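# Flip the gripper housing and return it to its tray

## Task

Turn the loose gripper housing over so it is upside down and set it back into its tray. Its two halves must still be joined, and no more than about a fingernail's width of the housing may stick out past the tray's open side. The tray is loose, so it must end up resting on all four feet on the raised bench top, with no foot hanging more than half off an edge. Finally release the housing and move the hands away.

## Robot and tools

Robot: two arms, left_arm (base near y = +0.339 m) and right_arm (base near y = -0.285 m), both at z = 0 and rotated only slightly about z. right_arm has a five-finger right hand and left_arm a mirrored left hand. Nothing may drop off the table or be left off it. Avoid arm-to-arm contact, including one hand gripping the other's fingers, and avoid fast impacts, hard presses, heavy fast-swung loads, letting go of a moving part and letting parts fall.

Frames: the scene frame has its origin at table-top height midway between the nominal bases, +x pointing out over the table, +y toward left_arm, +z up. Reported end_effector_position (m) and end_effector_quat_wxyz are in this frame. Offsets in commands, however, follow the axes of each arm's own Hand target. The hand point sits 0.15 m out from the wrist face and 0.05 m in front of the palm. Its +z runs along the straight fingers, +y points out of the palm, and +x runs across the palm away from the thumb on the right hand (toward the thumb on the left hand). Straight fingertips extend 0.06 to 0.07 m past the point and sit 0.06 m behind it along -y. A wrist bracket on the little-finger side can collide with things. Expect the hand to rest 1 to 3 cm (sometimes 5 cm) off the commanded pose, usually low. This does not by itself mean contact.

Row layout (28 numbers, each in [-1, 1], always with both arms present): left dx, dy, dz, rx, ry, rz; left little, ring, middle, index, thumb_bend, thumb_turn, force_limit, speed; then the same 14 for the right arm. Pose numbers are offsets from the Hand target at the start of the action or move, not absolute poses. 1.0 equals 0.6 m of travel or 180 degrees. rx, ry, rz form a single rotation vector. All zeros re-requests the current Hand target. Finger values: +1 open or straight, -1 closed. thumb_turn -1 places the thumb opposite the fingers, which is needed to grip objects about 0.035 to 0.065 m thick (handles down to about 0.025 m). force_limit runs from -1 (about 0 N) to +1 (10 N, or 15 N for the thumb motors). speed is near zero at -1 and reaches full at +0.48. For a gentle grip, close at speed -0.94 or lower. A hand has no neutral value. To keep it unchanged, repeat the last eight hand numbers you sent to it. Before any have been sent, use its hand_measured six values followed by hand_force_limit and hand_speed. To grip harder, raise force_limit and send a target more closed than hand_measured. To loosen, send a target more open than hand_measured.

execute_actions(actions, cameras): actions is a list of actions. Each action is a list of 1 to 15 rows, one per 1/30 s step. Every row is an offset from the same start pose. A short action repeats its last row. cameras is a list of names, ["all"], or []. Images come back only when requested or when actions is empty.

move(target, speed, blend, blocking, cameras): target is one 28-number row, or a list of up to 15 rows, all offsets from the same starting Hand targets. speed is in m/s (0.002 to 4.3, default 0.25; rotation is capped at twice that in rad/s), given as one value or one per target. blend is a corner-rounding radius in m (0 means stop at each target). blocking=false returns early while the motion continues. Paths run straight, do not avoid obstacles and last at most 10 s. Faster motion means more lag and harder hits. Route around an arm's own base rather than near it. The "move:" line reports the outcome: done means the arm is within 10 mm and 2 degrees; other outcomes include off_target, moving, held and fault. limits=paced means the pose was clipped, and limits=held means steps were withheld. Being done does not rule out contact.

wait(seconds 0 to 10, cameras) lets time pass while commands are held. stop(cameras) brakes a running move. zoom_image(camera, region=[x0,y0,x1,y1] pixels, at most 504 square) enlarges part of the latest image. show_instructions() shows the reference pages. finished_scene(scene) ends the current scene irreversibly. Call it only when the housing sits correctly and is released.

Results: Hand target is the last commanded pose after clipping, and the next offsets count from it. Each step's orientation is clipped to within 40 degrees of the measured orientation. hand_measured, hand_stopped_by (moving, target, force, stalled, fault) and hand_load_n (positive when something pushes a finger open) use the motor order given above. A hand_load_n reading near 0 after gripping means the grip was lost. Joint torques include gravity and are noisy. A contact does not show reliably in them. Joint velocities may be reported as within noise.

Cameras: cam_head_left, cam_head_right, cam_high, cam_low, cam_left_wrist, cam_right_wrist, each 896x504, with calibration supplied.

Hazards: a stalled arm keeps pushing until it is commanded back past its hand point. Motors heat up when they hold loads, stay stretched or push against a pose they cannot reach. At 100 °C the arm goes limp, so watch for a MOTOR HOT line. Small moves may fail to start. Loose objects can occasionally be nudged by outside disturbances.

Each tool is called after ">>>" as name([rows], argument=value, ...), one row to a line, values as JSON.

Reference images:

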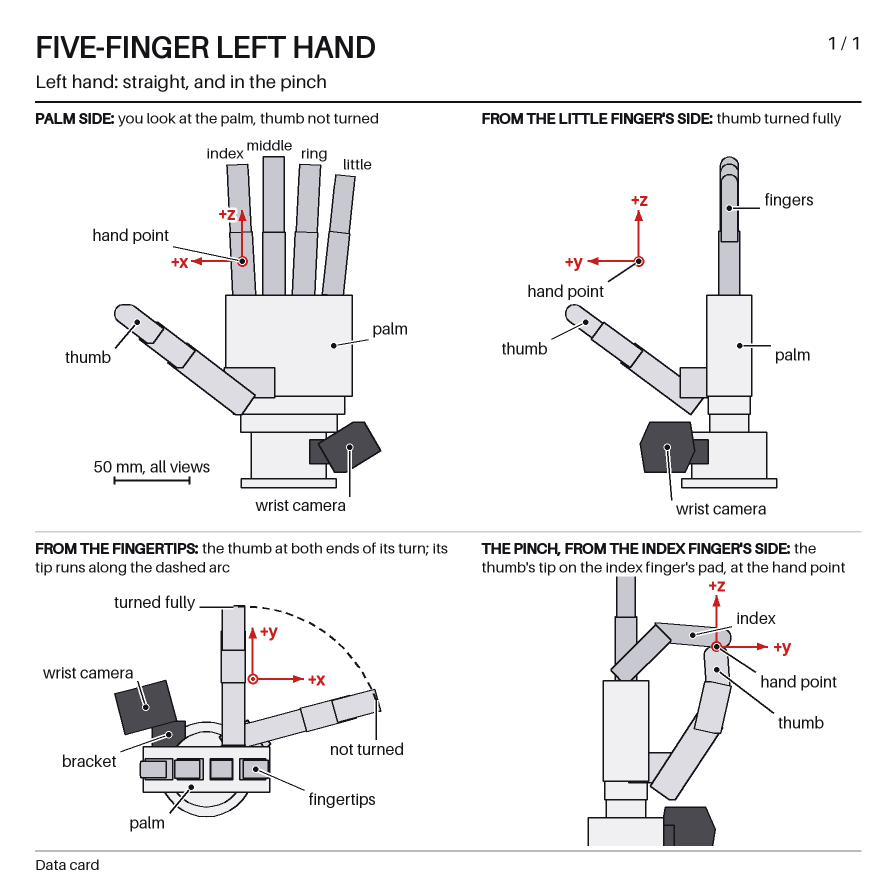

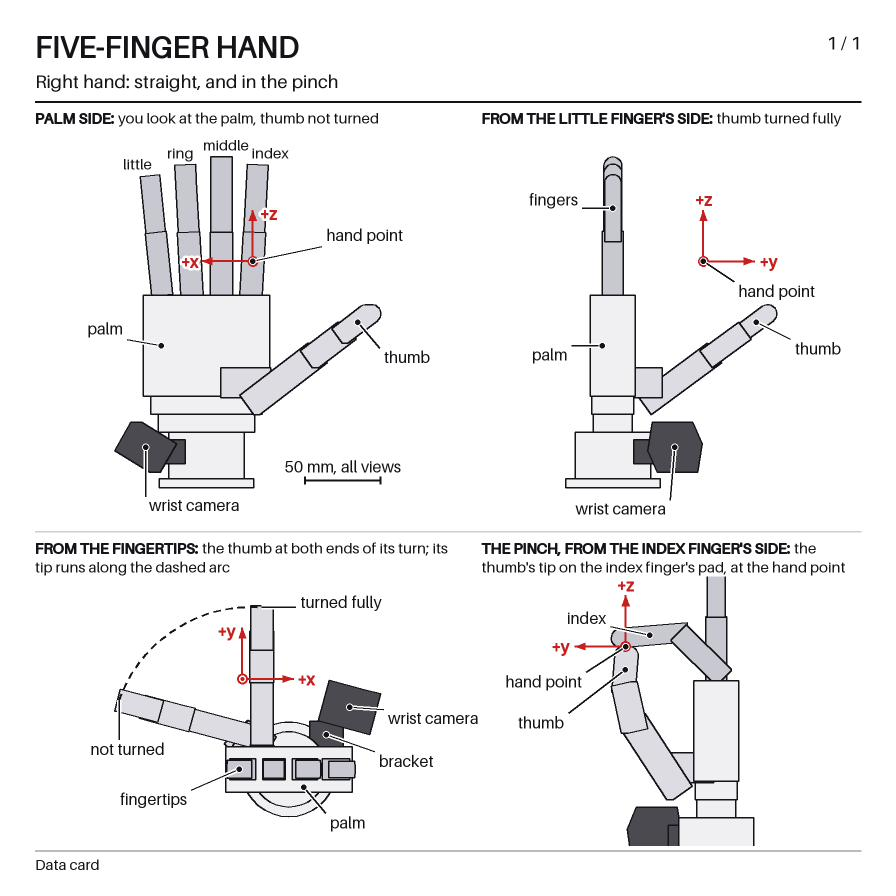

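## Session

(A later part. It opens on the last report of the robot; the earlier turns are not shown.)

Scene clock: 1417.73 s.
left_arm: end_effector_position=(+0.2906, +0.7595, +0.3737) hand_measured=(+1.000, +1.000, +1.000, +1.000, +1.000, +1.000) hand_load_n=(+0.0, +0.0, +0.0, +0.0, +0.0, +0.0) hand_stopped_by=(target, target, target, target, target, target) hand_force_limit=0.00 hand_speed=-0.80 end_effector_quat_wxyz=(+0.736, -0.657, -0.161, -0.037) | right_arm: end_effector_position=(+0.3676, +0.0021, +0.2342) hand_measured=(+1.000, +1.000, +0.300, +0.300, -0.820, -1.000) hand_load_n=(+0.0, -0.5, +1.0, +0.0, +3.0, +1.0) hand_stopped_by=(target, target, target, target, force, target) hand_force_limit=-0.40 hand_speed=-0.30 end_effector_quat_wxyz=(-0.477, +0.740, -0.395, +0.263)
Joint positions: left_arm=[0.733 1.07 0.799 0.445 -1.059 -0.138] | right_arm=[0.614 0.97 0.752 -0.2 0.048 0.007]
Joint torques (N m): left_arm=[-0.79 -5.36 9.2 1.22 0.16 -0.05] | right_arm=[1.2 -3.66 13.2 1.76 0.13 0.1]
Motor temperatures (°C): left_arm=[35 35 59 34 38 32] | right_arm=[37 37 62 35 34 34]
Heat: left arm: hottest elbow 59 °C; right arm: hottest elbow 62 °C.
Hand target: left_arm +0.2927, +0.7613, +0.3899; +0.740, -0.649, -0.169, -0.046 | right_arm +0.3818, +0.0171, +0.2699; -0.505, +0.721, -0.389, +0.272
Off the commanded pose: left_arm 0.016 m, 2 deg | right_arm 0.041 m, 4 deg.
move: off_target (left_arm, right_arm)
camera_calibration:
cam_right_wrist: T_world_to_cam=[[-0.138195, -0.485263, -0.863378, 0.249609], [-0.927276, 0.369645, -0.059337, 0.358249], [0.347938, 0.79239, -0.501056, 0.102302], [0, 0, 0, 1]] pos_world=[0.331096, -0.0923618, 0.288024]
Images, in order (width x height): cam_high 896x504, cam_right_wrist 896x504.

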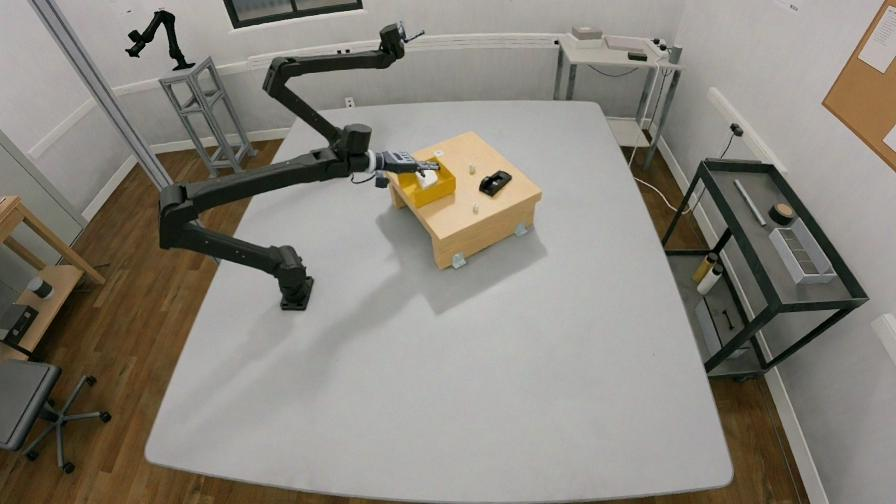

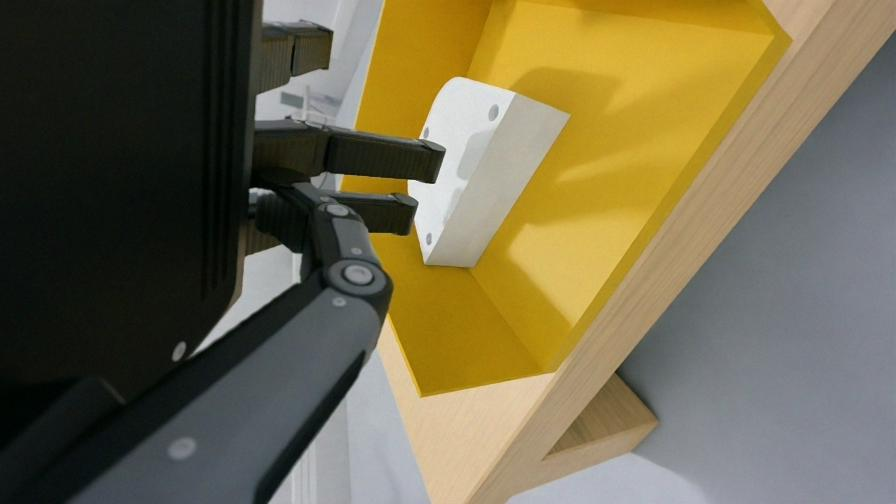

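>>> move(target=[0,0,0,0,0,0,1,1,1,1,1,1,0,-0.8,-0.006,-0.0449,0.0259,0.011,0,0,1,1,0.3,0.3,-1,-1,-0.4,-0.3], speed=0.08, cameras=["cam_right_wrist","cam_high"])

Scene clock: 1447.97 s.
left_arm: end_effector_position=(+0.2906, +0.7595, +0.3737) hand_measured=(+1.000, +1.000, +1.000, +1.000, +1.000, +1.000) hand_load_n=(+0.0, -0.5, +0.0, +0.0, +0.0, -0.5) hand_stopped_by=(target, target, target, target, target, target) hand_force_limit=0.00 hand_speed=-0.80 end_effector_quat_wxyz=(+0.736, -0.657, -0.161, -0.037) | right_arm: end_effector_position=(+0.3875, +0.0186, +0.2561) hand_measured=(+1.000, +1.000, +0.300, +0.300, -0.820, -1.000) hand_load_n=(+0.0, +0.0, +1.0, +0.0, +3.0, +0.5) hand_stopped_by=(target, target, target, target, force, target) hand_force_limit=-0.40 hand_speed=-0.30 end_effector_quat_wxyz=(-0.491, +0.730, -0.390, +0.271)
Joint positions: left_arm=[0.733 1.07 0.799 0.445 -1.059 -0.138] | right_arm=[0.62 1.022 0.818 -0.176 0.056 0.008]
Joint torques (N m): left_arm=[-0.73 -5.42 9.18 1.17 0.16 -0.05] | right_arm=[1.32 -4.31 12.98 1.72 0.13 0.1]
Motor temperatures (°C): left_arm=[35 35 59 34 38 32] | right_arm=[37 37 63 36 34 34]
Heat: left arm: hottest elbow 59 °C; right arm: hottest elbow 63 °C.
Hand target: left_arm +0.2927, +0.7613, +0.3899; +0.740, -0.649, -0.169, -0.046 | right_arm +0.3998, +0.0332, +0.2899; -0.517, +0.712, -0.384, +0.278
Off the commanded pose: left_arm 0.016 m, 2 deg | right_arm 0.039 m, 4 deg.
move: off_target (left_arm, right_arm)
camera_calibration:
cam_right_wrist: T_world_to_cam=[[-0.110448, -0.466473, -0.877613, 0.27175], [-0.924484, 0.372387, -0.0815866, 0.376453], [0.36487, 0.802328, -0.472377, 0.0790809], [0, 0, 0, 1]] pos_world=[0.349185, -0.0768707, 0.306561]
Images, in order (width x height): cam_high 896x504, cam_right_wrist 896x504.

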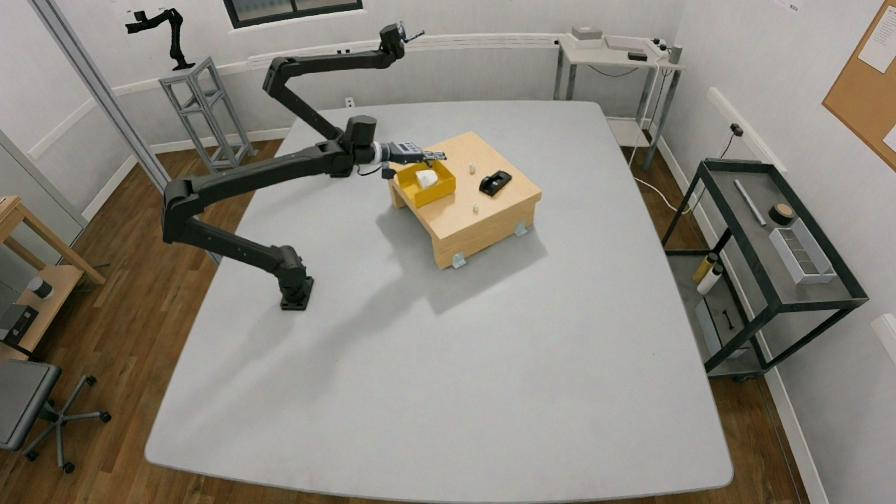

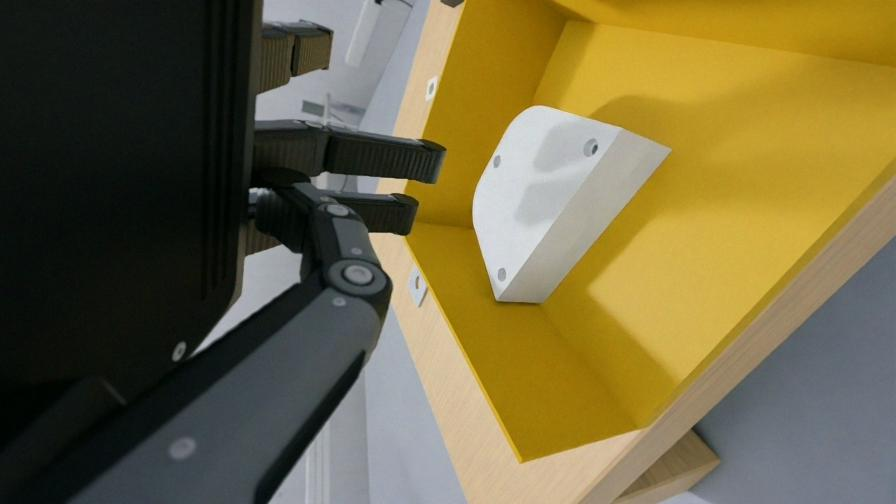

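>>> move(target=[0,0,0,0,0,0,1,1,1,1,1,1,0,-0.8,0.0086,0.1095,0.0071,0,0,0,1,1,0.3,0.3,-1,-1,-0.4,-0.3], speed=0.06, cameras=["cam_right_wrist","cam_high"])

Scene clock: 1476.60 s.
left_arm: end_effector_position=(+0.2906, +0.7595, +0.3737) hand_measured=(+1.000, +1.000, +1.000, +1.000, +1.000, +1.000) hand_load_n=(+0.0, +0.0, +0.0, +0.0, +0.0, -0.5) hand_stopped_by=(target, target, target, target, target, target) hand_force_limit=0.00 hand_speed=-0.80 end_effector_quat_wxyz=(+0.736, -0.657, -0.161, -0.037) | right_arm: end_effector_position=(+0.3856, +0.0189, +0.2268) hand_measured=(+1.000, +1.000, +0.300, +0.300, -0.820, -1.000) hand_load_n=(+0.0, +0.0, +1.0, +0.0, +3.0, +1.0) hand_stopped_by=(target, target, target, target, force, target) hand_force_limit=-0.40 hand_speed=-0.30 end_effector_quat_wxyz=(-0.513, +0.716, -0.381, +0.279)
Joint positions: left_arm=[0.733 1.07 0.799 0.445 -1.059 -0.138] | right_arm=[0.62 1.027 0.707 -0.003 0.049 0.008]
Joint torques (N m): left_arm=[-0.79 -5.36 9.17 1.21 0.16 -0.04] | right_arm=[0.21 -4.13 8.17 1.78 -0.02 0.05]
Motor temperatures (°C): left_arm=[35 35 59 34 38 32] | right_arm=[37 37 60 36 34 34]
Heat: left arm: hottest elbow 59 °C; right arm: hottest elbow 60 °C.
Hand target: left_arm +0.2927, +0.7613, +0.3899; +0.740, -0.649, -0.169, -0.046 | right_arm +0.3890, +0.0199, +0.2259; -0.517, +0.712, -0.384, +0.278
Off the commanded pose: left_arm 0.016 m, 2 deg | right_arm 0.004 m, 1 deg.
move: off_target (left_arm)
camera_calibration:
cam_right_wrist: T_world_to_cam=[[-0.0687164, -0.435764, -0.897434, 0.23386], [-0.92271, 0.369792, -0.108907, 0.377802], [0.379322, 0.820587, -0.427495, 0.0495697], [0, 0, 0, 1]] pos_world=[0.345869, -0.0784767, 0.27221]
Images, in order (width x height): cam_high 896x504, cam_right_wrist 896x504.

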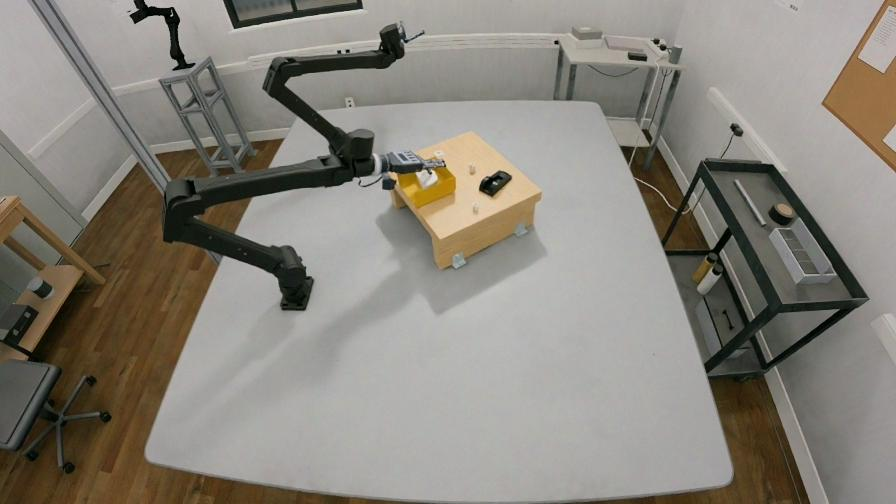

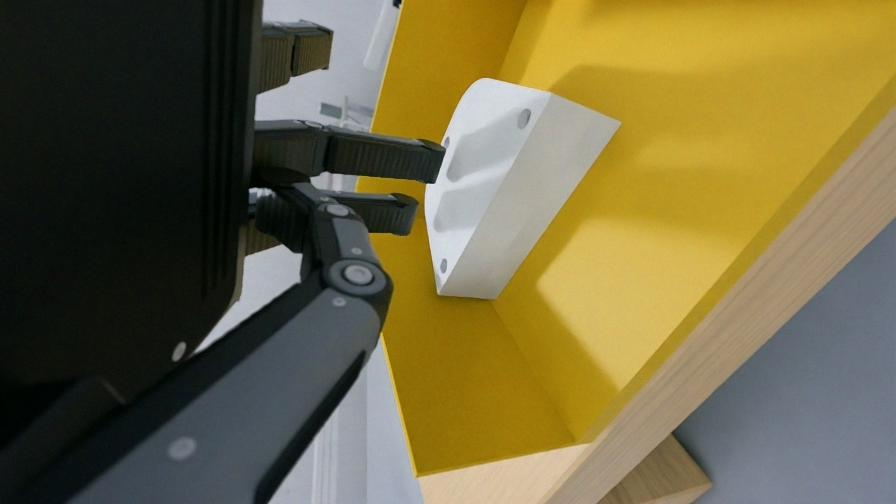

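>>> move([
  [0,0,0,0,0,0,1,1,1,1,1,1,0,-0.8,0,0.023,0.0075,0,0,0,1,1,0.3,0.3,-1,-1,-0.4,-0.3],
  [0,0,0,0,0,0,1,1,1,1,1,1,0,-0.8,0.0045,0.0384,-0.0401,0,0,0,1,1,0.3,0.3,-1,-1,-0.4,-0.3],
], speed=0.05, cameras=["cam_right_wrist","cam_high"])

Scene clock: 1492.23 s.
left_arm: end_effector_position=(+0.2906, +0.7595, +0.3737) hand_measured=(+1.000, +1.000, +1.000, +1.000, +1.000, +1.000) hand_load_n=(-0.5, -0.5, +0.0, +0.0, +0.0, -0.5) hand_stopped_by=(target, target, target, target, target, target) hand_force_limit=0.00 hand_speed=-0.80 end_effector_quat_wxyz=(+0.736, -0.657, -0.161, -0.037) | right_arm: end_effector_position=(+0.3678, +0.0067, +0.2206) hand_measured=(+1.000, +1.000, +0.300, +0.300, -0.820, -1.000) hand_load_n=(+0.0, +0.0, +2.0, +0.0, +3.0, +0.5) hand_stopped_by=(target, target, target, target, force, target) hand_force_limit=-0.40 hand_speed=-0.30 end_effector_quat_wxyz=(-0.526, +0.708, -0.376, +0.283)
Joint positions: left_arm=[0.733 1.07 0.799 0.445 -1.059 -0.138] | right_arm=[0.62 0.957 0.627 0.039 0.045 0.008]
Joint torques (N m): left_arm=[-0.91 -5.3 9.17 1.18 0.16 -0.05] | right_arm=[-0.15 -4.13 7.46 0.54 -0.02 0.04]
Motor temperatures (°C): left_arm=[35 35 59 34 38 32] | right_arm=[37 37 59 36 34 34]
Heat: left arm: hottest elbow 59 °C; right arm: hottest elbow 59 °C.
Hand target: left_arm +0.2927, +0.7613, +0.3899; +0.740, -0.649, -0.169, -0.046 | right_arm +0.3654, +0.0013, +0.2116; -0.517, +0.712, -0.384, +0.278
Off the commanded pose: left_arm 0.016 m, 2 deg | right_arm 0.011 m, 2 deg.
move: off_target (left_arm, right_arm)
camera_calibration:
cam_right_wrist: T_world_to_cam=[[-0.0442121, -0.41778, -0.907472, 0.21482], [-0.921083, 0.368787, -0.124906, 0.368043], [0.386847, 0.830335, -0.401115, 0.0551573], [0, 0, 0, 1]] pos_world=[0.327158, -0.091781, 0.263038]
Images, in order (width x height): cam_high 896x504, cam_right_wrist 896x504.

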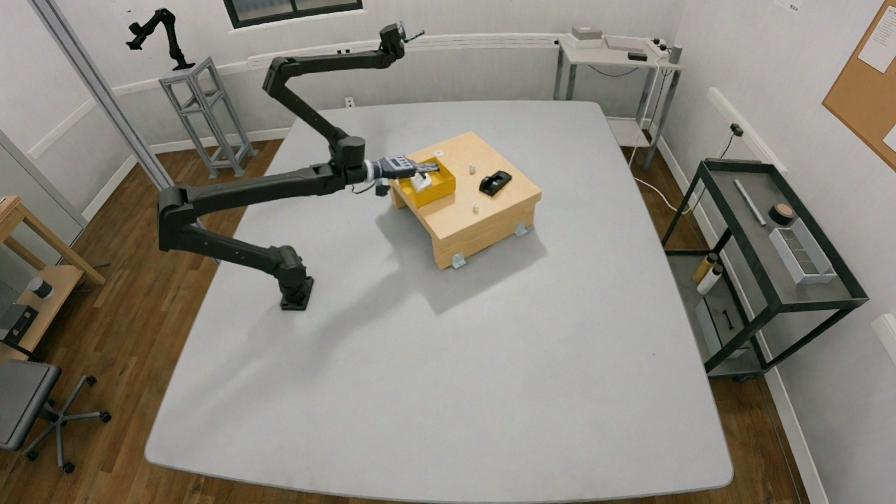

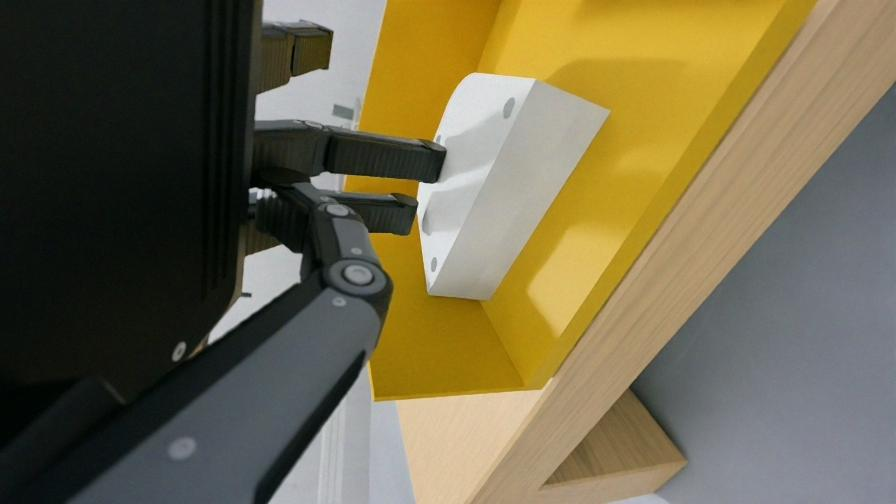

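>>> move(target=[0,0,0,0,0,0,1,1,1,1,1,1,0,-0.8,0.004,0.018,-0.0554,0,0,0,1,1,0.3,0.3,-1,-1,-0.4,-0.3], speed=0.05, cameras=["cam_right_wrist","cam_high"])

Scene clock: 1502.23 s.
left_arm: end_effector_position=(+0.2906, +0.7595, +0.3737) hand_measured=(+1.000, +1.000, +1.000, +1.000, +1.000, +1.000) hand_load_n=(+0.0, +0.0, +0.0, +0.0, +0.0, -0.5) hand_stopped_by=(target, target, target, target, target, target) hand_force_limit=0.00 hand_speed=-0.80 end_effector_quat_wxyz=(+0.736, -0.657, -0.161, -0.037) | right_arm: end_effector_position=(+0.3394, -0.0149, +0.2206) hand_measured=(+1.000, +1.000, +0.300, +0.300, -0.820, -1.000) hand_load_n=(+0.0, +0.0, +2.0, +0.0, +3.0, +0.5) hand_stopped_by=(target, target, target, target, force, target) hand_force_limit=-0.40 hand_speed=-0.30 end_effector_quat_wxyz=(-0.526, +0.708, -0.377, +0.282)
Joint positions: left_arm=[0.733 1.07 0.799 0.445 -1.059 -0.138] | right_arm=[0.618 0.83 0.565 -0.026 0.042 0.008]
Joint torques (N m): left_arm=[-0.85 -5.36 9.2 1.18 0.15 -0.05] | right_arm=[-0.26 -2.78 7.65 0.55 -0.02 0.03]
Motor temperatures (°C): left_arm=[35 35 59 34 38 32] | right_arm=[37 37 58 36 34 34]
Heat: left arm: hottest elbow 59 °C; right arm: hottest elbow 58 °C.
Hand target: left_arm +0.2927, +0.7613, +0.3899; +0.740, -0.649, -0.169, -0.046 | right_arm +0.3375, -0.0201, +0.2116; -0.517, +0.712, -0.384, +0.278
Off the commanded pose: left_arm 0.016 m, 2 deg | right_arm 0.010 m, 1 deg.
move: off_target (left_arm)
camera_calibration:
cam_right_wrist: T_world_to_cam=[[-0.0448339, -0.417326, -0.90765, 0.204828], [-0.921263, 0.368647, -0.123993, 0.349739], [0.386348, 0.830625, -0.400995, 0.0841902], [0, 0, 0, 1]] pos_world=[0.298858, -0.113381, 0.263037]
Images, in order (width x height): cam_high 896x504, cam_right_wrist 896x504.

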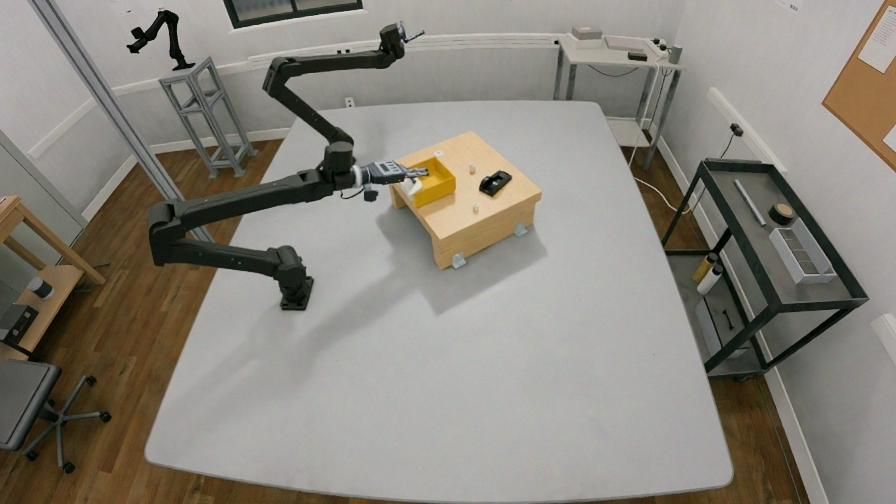

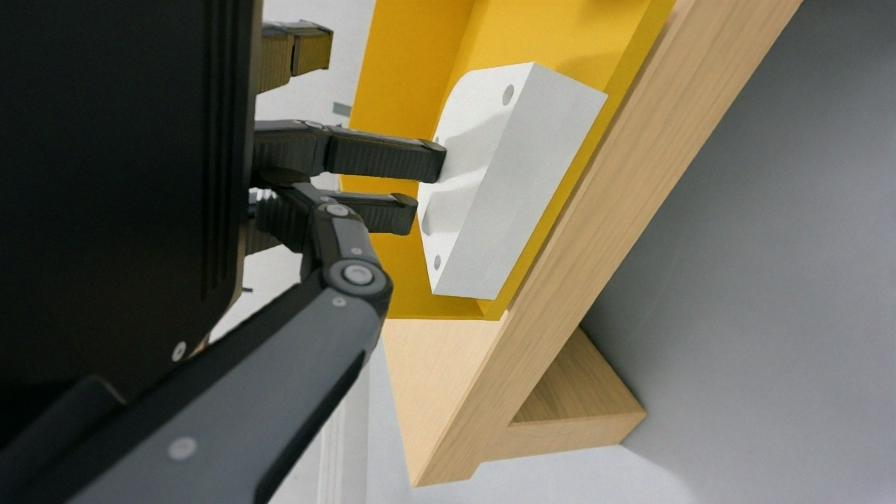

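>>> zoom_image(camera="cam_right_wrist", region=[400, 30, 720, 340])

>>> zoom_image(camera="cam_high", region=[390, 145, 470, 215])

Scaled by 1.575 from the camera's 896x504 image, which has a finer 1280x720 frame.

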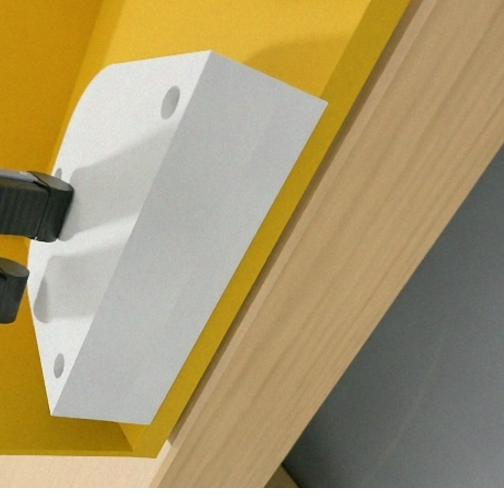

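Scaled by 6.300 from the camera's 896x504 image, which has a finer 1280x720 frame.

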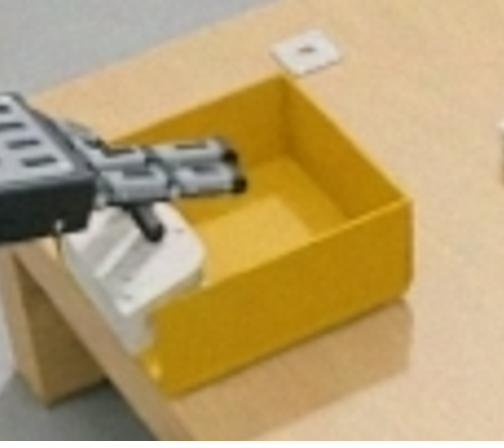

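>>> move(target=[0,0,0,0,0,0,1,1,1,1,1,1,0,-0.8,0,0.0093,-0.0285,0,0,0,1,1,0.3,0.3,-1,-1,-0.4,-0.3], speed=0.04, cameras=["cam_right_wrist","cam_high"])

>>> zoom_image(camera="cam_right_wrist", region=[400, 30, 720, 340])

>>> zoom_image(camera="cam_high", region=[390, 145, 470, 215])

Scene clock: 1537.83 s.
left_arm: end_effector_position=(+0.2906, +0.7595, +0.3737) hand_measured=(+1.000, +1.000, +1.000, +1.000, +1.000, +1.000) hand_load_n=(+0.0, +0.0, +0.0, +0.0, +0.0, -0.5) hand_stopped_by=(target, target, target, target, target, target) hand_force_limit=0.00 hand_speed=-0.80 end_effector_quat_wxyz=(+0.736, -0.657, -0.161, -0.037) | right_arm: end_effector_position=(+0.3249, -0.0256, +0.2205) hand_measured=(+1.000, +1.000, +0.300, +0.300, -0.820, -1.000) hand_load_n=(-0.5, +0.0, +2.0, +0.0, +3.5, +1.0) hand_stopped_by=(target, target, target, target, force, target) hand_force_limit=-0.40 hand_speed=-0.30 end_effector_quat_wxyz=(-0.526, +0.709, -0.377, +0.282)
Joint positions: left_arm=[0.733 1.07 0.799 0.445 -1.059 -0.138] | right_arm=[0.618 0.762 0.536 -0.066 0.042 0.008]
Joint torques (N m): left_arm=[-0.79 -5.42 9.17 1.18 0.17 -0.05] | right_arm=[0.09 -2.14 7.69 0.55 0.09 0.04]
Motor temperatures (°C): left_arm=[35 35 59 34 38 32] | right_arm=[37 37 54 35 34 34]
Heat: left arm: hottest elbow 59 °C; right arm: hottest elbow 54 °C.
Hand target: left_arm +0.2927, +0.7613, +0.3899; +0.740, -0.649, -0.169, -0.046 | right_arm +0.3224, -0.0300, +0.2114; -0.517, +0.712, -0.384, +0.278
Off the commanded pose: left_arm 0.016 m, 2 deg | right_arm 0.010 m, 1 deg.
move: off_target (left_arm)
camera_calibration:
cam_right_wrist: T_world_to_cam=[[-0.0454189, -0.417807, -0.9074, 0.199662], [-0.921359, 0.368547, -0.123578, 0.340219], [0.386051, 0.830428, -0.401689, 0.0988817], [0, 0, 0, 1]] pos_world=[0.284359, -0.124081, 0.262936]
Images, in order (width x height): cam_high 896x504, cam_right_wrist 896x504.

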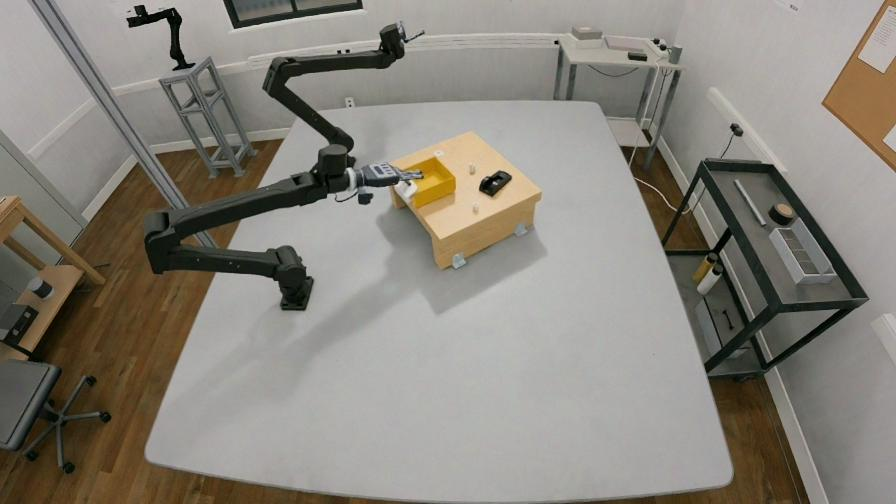

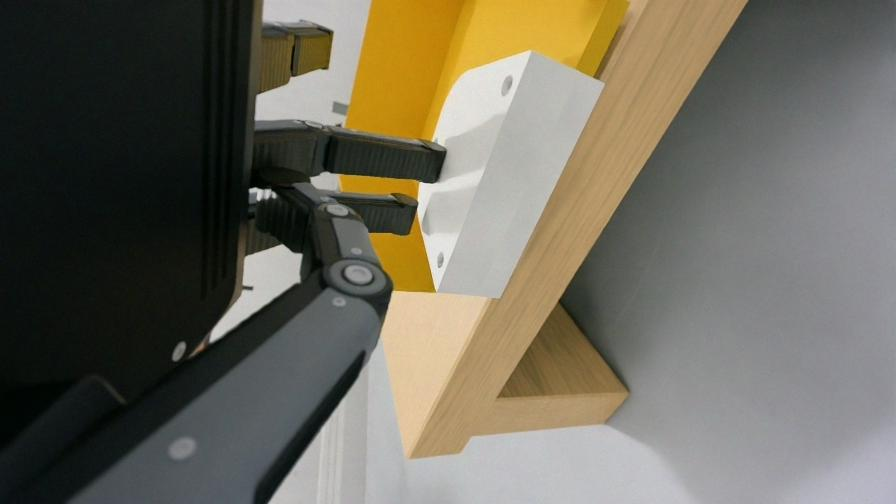

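Scaled by 1.575 from the camera's 896x504 image, which has a finer 1280x720 frame.

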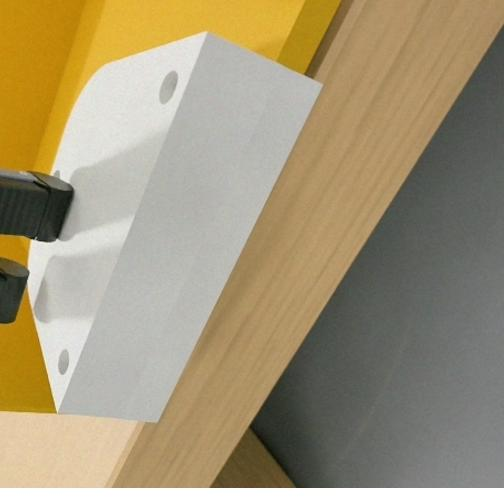

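Scaled by 6.300 from the camera's 896x504 image, which has a finer 1280x720 frame.

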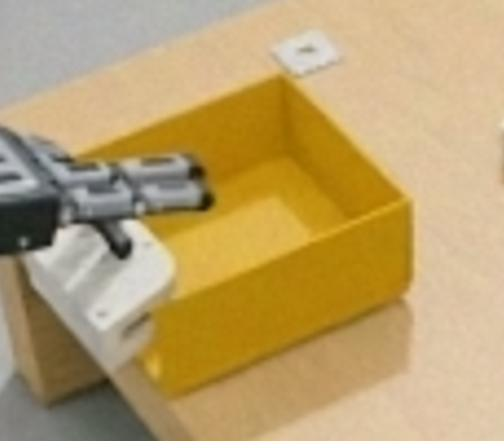

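>>> move(target=[0,0,0,0,0,0,1,1,1,1,1,1,0,-0.8,0,0.0025,-0.0079,0,0,0,1,1,0.3,0.3,-1,-1,-0.4,-0.3], speed=0.03, cameras=["cam_right_wrist"])

>>> zoom_image(camera="cam_right_wrist", region=[400, 30, 720, 340])

Scene clock: 1612.87 s.
left_arm: end_effector_position=(+0.2906, +0.7595, +0.3737) hand_measured=(+1.000, +1.000, +1.000, +1.000, +1.000, +1.000) hand_load_n=(+0.0, +0.0, +0.0, +0.0, +0.0, +0.0) hand_stopped_by=(target, target, target, target, target, target) hand_force_limit=0.00 hand_speed=-0.80 end_effector_quat_wxyz=(+0.736, -0.657, -0.161, -0.037) | right_arm: end_effector_position=(+0.3212, -0.0283, +0.2205) hand_measured=(+1.000, +1.000, +0.300, +0.300, -0.820, -1.000) hand_load_n=(+0.0, +0.0, +2.0, +0.0, +3.0, +0.5) hand_stopped_by=(target, target, target, target, force, target) hand_force_limit=-0.40 hand_speed=-0.30 end_effector_quat_wxyz=(-0.526, +0.709, -0.377, +0.282)
Joint positions: left_arm=[0.733 1.07 0.799 0.445 -1.059 -0.138] | right_arm=[0.618 0.744 0.53 -0.078 0.042 0.008]
Joint torques (N m): left_arm=[-0.85 -5.36 9.18 1.21 0.16 -0.05] | right_arm=[0.15 -2.08 7.65 0.54 0.12 0.04]
Motor temperatures (°C): left_arm=[35 35 59 34 38 32] | right_arm=[37 37 52 35 34 34]
Heat: left arm: hottest elbow 59 °C; right arm: hottest elbow 52 °C.
Hand target: left_arm +0.2927, +0.7613, +0.3899; +0.740, -0.649, -0.169, -0.046 | right_arm +0.3183, -0.0328, +0.2115; -0.517, +0.712, -0.384, +0.278
Off the commanded pose: left_arm 0.016 m, 2 deg | right_arm 0.010 m, 1 deg.
move: off_target (left_arm)
camera_calibration:
cam_right_wrist: T_world_to_cam=[[-0.0457135, -0.418, -0.907296, 0.198487], [-0.921385, 0.36855, -0.123371, 0.337771], [0.385953, 0.830329, -0.401986, 0.102685], [0, 0, 0, 1]] pos_world=[0.280659, -0.126781, 0.263036]
Images, in order (width x height): cam_right_wrist 896x504.

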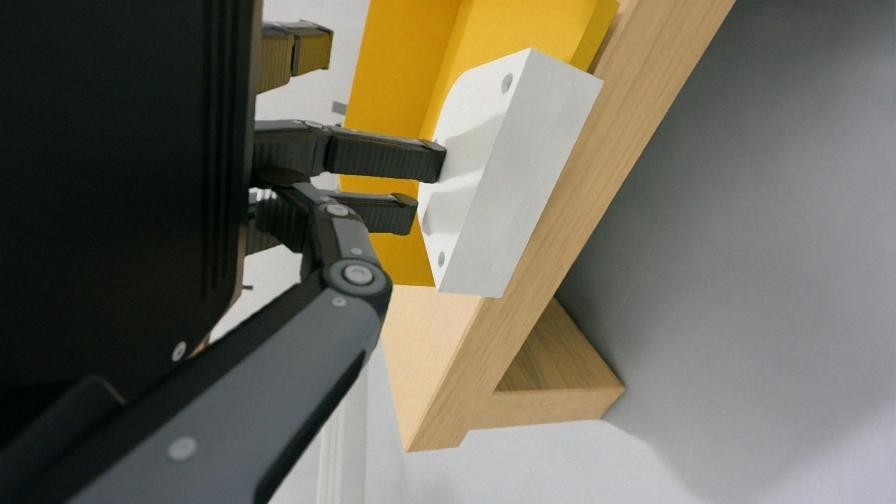

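Scaled by 1.575 from the camera's 896x504 image, which has a finer 1280x720 frame.

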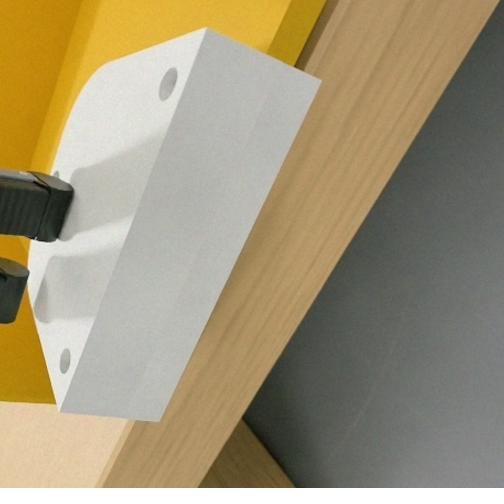

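>>> move(target=[0,0,0,0,0,0,1,1,1,1,1,1,0,-0.8,0,-0.078,0.011,0.0556,0,0,1,1,0.3,0.3,-1,-1,-0.4,-0.3], speed=0.06, cameras=["cam_right_wrist","cam_high","cam_head_left"])

>>> zoom_image(camera="cam_right_wrist", region=[400, 30, 720, 340])

>>> zoom_image(camera="cam_high", region=[390, 145, 470, 215])

Scene clock: 1662.57 s.
left_arm: end_effector_position=(+0.2906, +0.7595, +0.3737) hand_measured=(+1.000, +1.000, +1.000, +1.000, +1.000, +1.000) hand_load_n=(+0.0, -0.5, +0.0, +0.0, +0.0, -0.5) hand_stopped_by=(target, target, target, target, target, target) hand_force_limit=0.00 hand_speed=-0.80 end_effector_quat_wxyz=(+0.736, -0.657, -0.161, -0.037) | right_arm: end_effector_position=(+0.3334, -0.0196, +0.2504) hand_measured=(+1.000, +1.000, +0.300, +0.300, -0.820, -1.000) hand_load_n=(+0.0, +0.0, +1.0, +0.0, +3.0, +0.5) hand_stopped_by=(target, target, target, target, force, target) hand_force_limit=-0.40 hand_speed=-0.30 end_effector_quat_wxyz=(-0.572, +0.671, -0.359, +0.305)
Joint positions: left_arm=[0.733 1.07 0.799 0.445 -1.059 -0.138] | right_arm=[0.618 0.744 0.521 0.064 0.043 0.008]
Joint torques (N m): left_arm=[-0.79 -5.36 9.18 1.18 0.16 -0.04] | right_arm=[0.09 -2.08 8.21 1.87 0.12 -0.05]
Motor temperatures (°C): left_arm=[35 35 59 34 38 32] | right_arm=[37 37 52 35 34 34]
Heat: left arm: hottest elbow 59 °C; right arm: hottest elbow 52 °C.
Hand target: left_arm +0.2927, +0.7613, +0.3899; +0.740, -0.649, -0.169, -0.046 | right_arm +0.3357, -0.0213, +0.2541; -0.577, +0.664, -0.358, +0.311
Off the commanded pose: left_arm 0.016 m, 2 deg | right_arm 0.005 m, 1 deg.
move: off_target (left_arm)
camera_calibration:
cam_right_wrist: T_world_to_cam=[[0.0531632, -0.345449, -0.936931, 0.205725], [-0.904012, 0.381913, -0.192108, 0.361251], [0.424189, 0.857209, -0.291986, 0.0630203], [0, 0, 0, 1]] pos_world=[0.288906, -0.120921, 0.28055]
Images, in order (width x height): cam_head_left 896x504, cam_high 896x504, cam_right_wrist 896x504.

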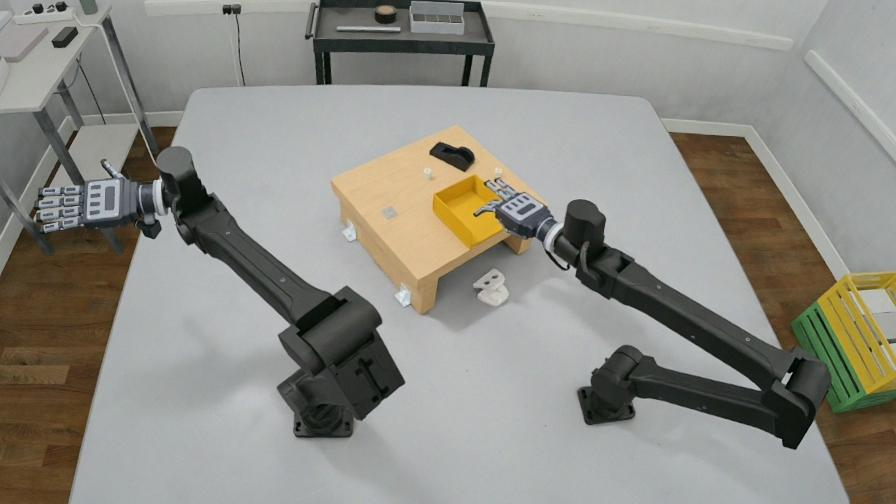

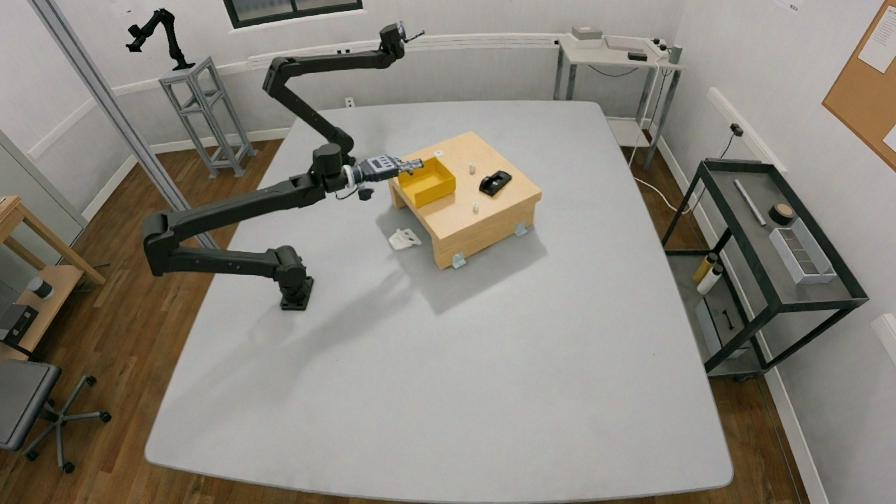

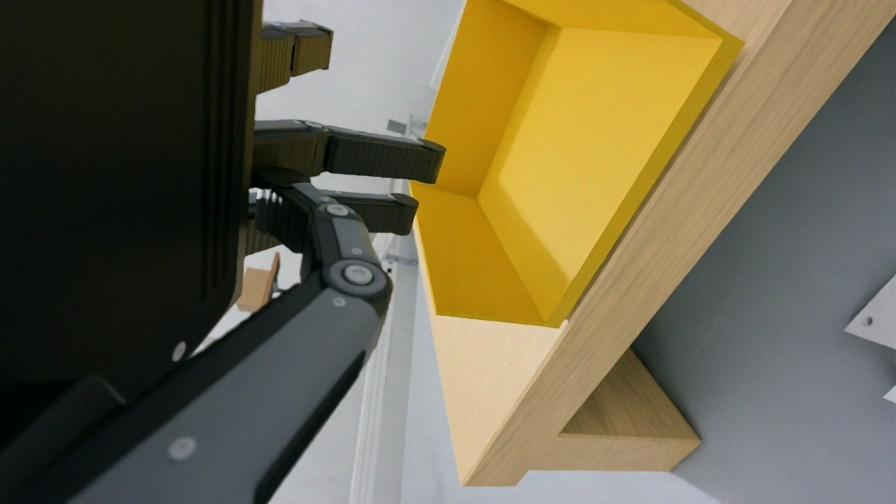

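Scaled by 1.575 from the camera's 896x504 image, which has a finer 1280x720 frame.

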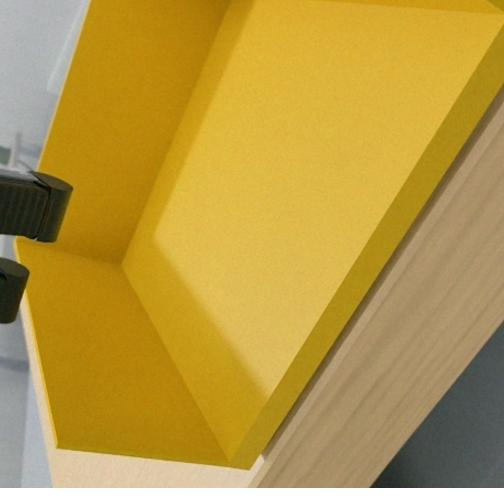

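Scaled by 6.300 from the camera's 896x504 image, which has a finer 1280x720 frame.

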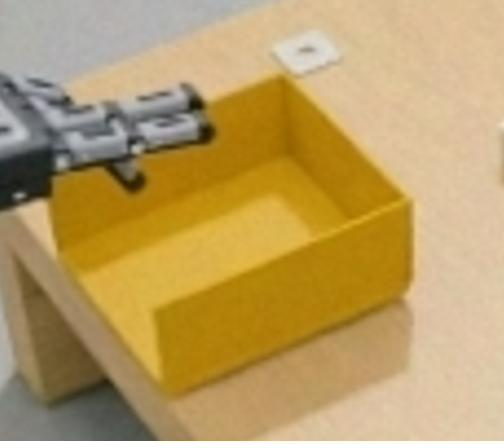

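>>> zoom_image(camera="cam_head_left", region=[455, 255, 535, 315])

>>> zoom_image(camera="cam_high", region=[375, 215, 435, 260])

Scaled by 6.300 from the camera's 896x504 image, which has a finer 1280x720 frame.

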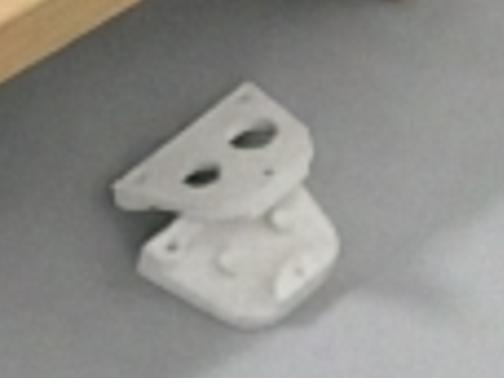

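Scaled by 8.400 from the camera's 896x504 image, which has a finer 1280x720 frame.

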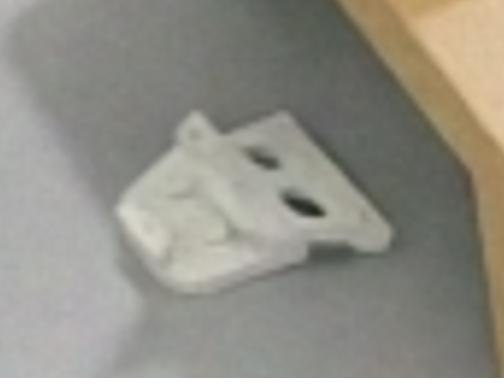

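>>> zoom_image(camera="cam_head_left", region=[400, 200, 580, 330])

>>> zoom_image(camera="cam_high", region=[360, 160, 470, 280])

Scaled by 2.800 from the camera's 896x504 image, which has a finer 1280x720 frame.

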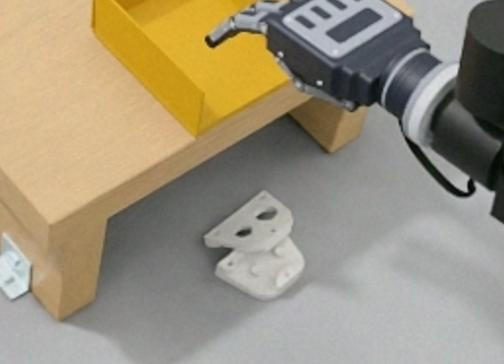

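Scaled by 4.200 from the camera's 896x504 image, which has a finer 1280x720 frame.

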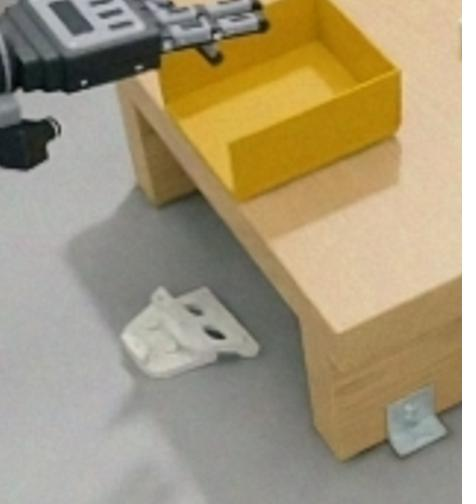

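>>> zoom_image(camera="cam_right_wrist", region=[500, 40, 896, 500])

Scaled by 1.096 from the camera's 896x504 image, which has a finer 1280x720 frame.

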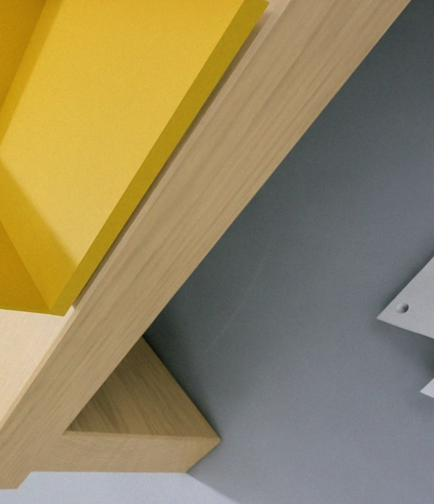

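>>> move(target=[0,0,0,0,0,0,1,1,1,1,1,1,0,-0.8,0.0202,0.1123,-0.1532,-0.15,0,0,1,1,0.25,0.25,1,-1,-0.4,-0.3], speed=0.12, cameras=["cam_right_wrist"])

Scene clock: 1810.27 s.
left_arm: end_effector_position=(+0.2906, +0.7595, +0.3737) hand_measured=(+1.000, +1.000, +1.000, +1.000, +1.000, +1.000) hand_load_n=(+0.0, +0.0, +0.0, -0.5, +0.0, +0.0) hand_stopped_by=(target, target, target, target, target, target) hand_force_limit=0.00 hand_speed=-0.80 end_effector_quat_wxyz=(+0.736, -0.657, -0.161, -0.037) | right_arm: end_effector_position=(+0.2471, -0.0903, +0.1661) hand_measured=(+1.000, +1.000, +0.250, +0.250, +1.000, -1.000) hand_load_n=(+0.0, +0.0, +0.0, +0.0, +0.0, +0.0) hand_stopped_by=(target, target, target, target, target, target) hand_force_limit=-0.40 hand_speed=-0.30 end_effector_quat_wxyz=(-0.384, +0.792, -0.429, +0.203)
Joint positions: left_arm=[0.733 1.07 0.799 0.445 -1.059 -0.138] | right_arm=[0.569 0.615 0.55 -0.606 -0.003 0.008]
Joint torques (N m): left_arm=[-0.97 -5.36 9.2 1.17 0.16 -0.05] | right_arm=[-0.21 -1.08 13.07 0.59 -0.03 -0.15]
Motor temperatures (°C): left_arm=[35 35 59 34 38 32] | right_arm=[37 37 53 36 34 33]
Heat: left arm: hottest elbow 59 °C; right arm: hottest elbow 53 °C.
Hand target: left_arm +0.2927, +0.7613, +0.3899; +0.740, -0.649, -0.169, -0.046 | right_arm +0.2584, -0.0866, +0.2001; -0.406, +0.781, -0.421, +0.219
Off the commanded pose: left_arm 0.016 m, 2 deg | right_arm 0.036 m, 3 deg.
move: off_target (left_arm, right_arm)
camera_calibration:
cam_right_wrist: T_world_to_cam=[[-0.319486, -0.583332, -0.746761, 0.14583], [-0.921806, 0.373911, 0.102294, 0.248786], [0.219551, 0.721051, -0.657178, 0.234497], [0, 0, 0, 1]] pos_world=[0.224439, -0.177041, 0.237557]
Images, in order (width x height): cam_right_wrist 896x504.

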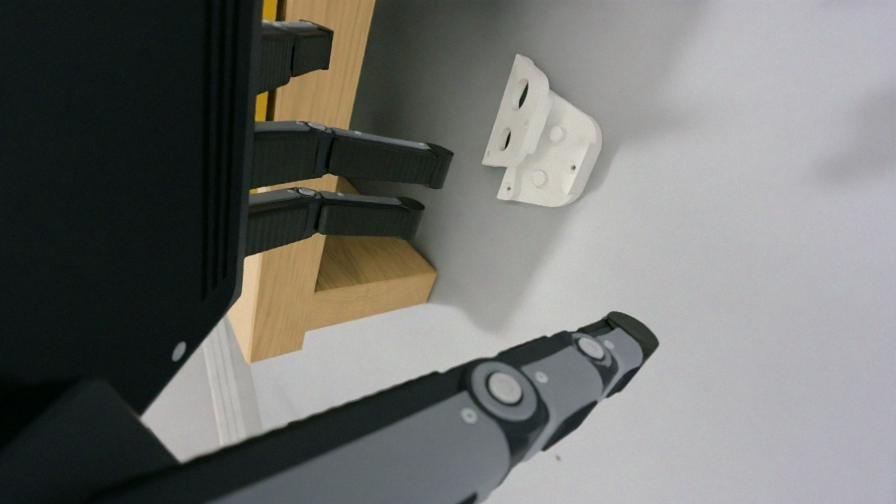

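>>> zoom_image(camera="cam_right_wrist", region=[460, 40, 640, 220])

Scaled by 2.800 from the camera's 896x504 image, which has a finer 1280x720 frame.

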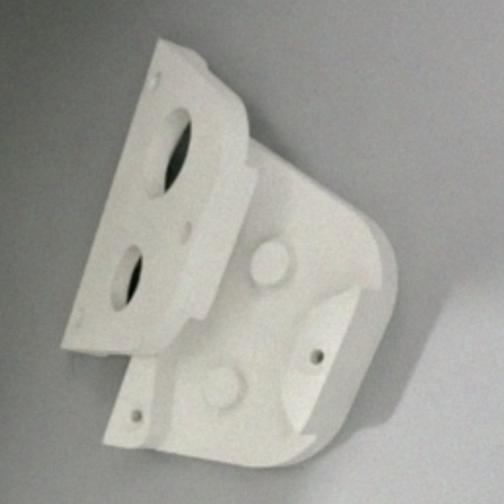

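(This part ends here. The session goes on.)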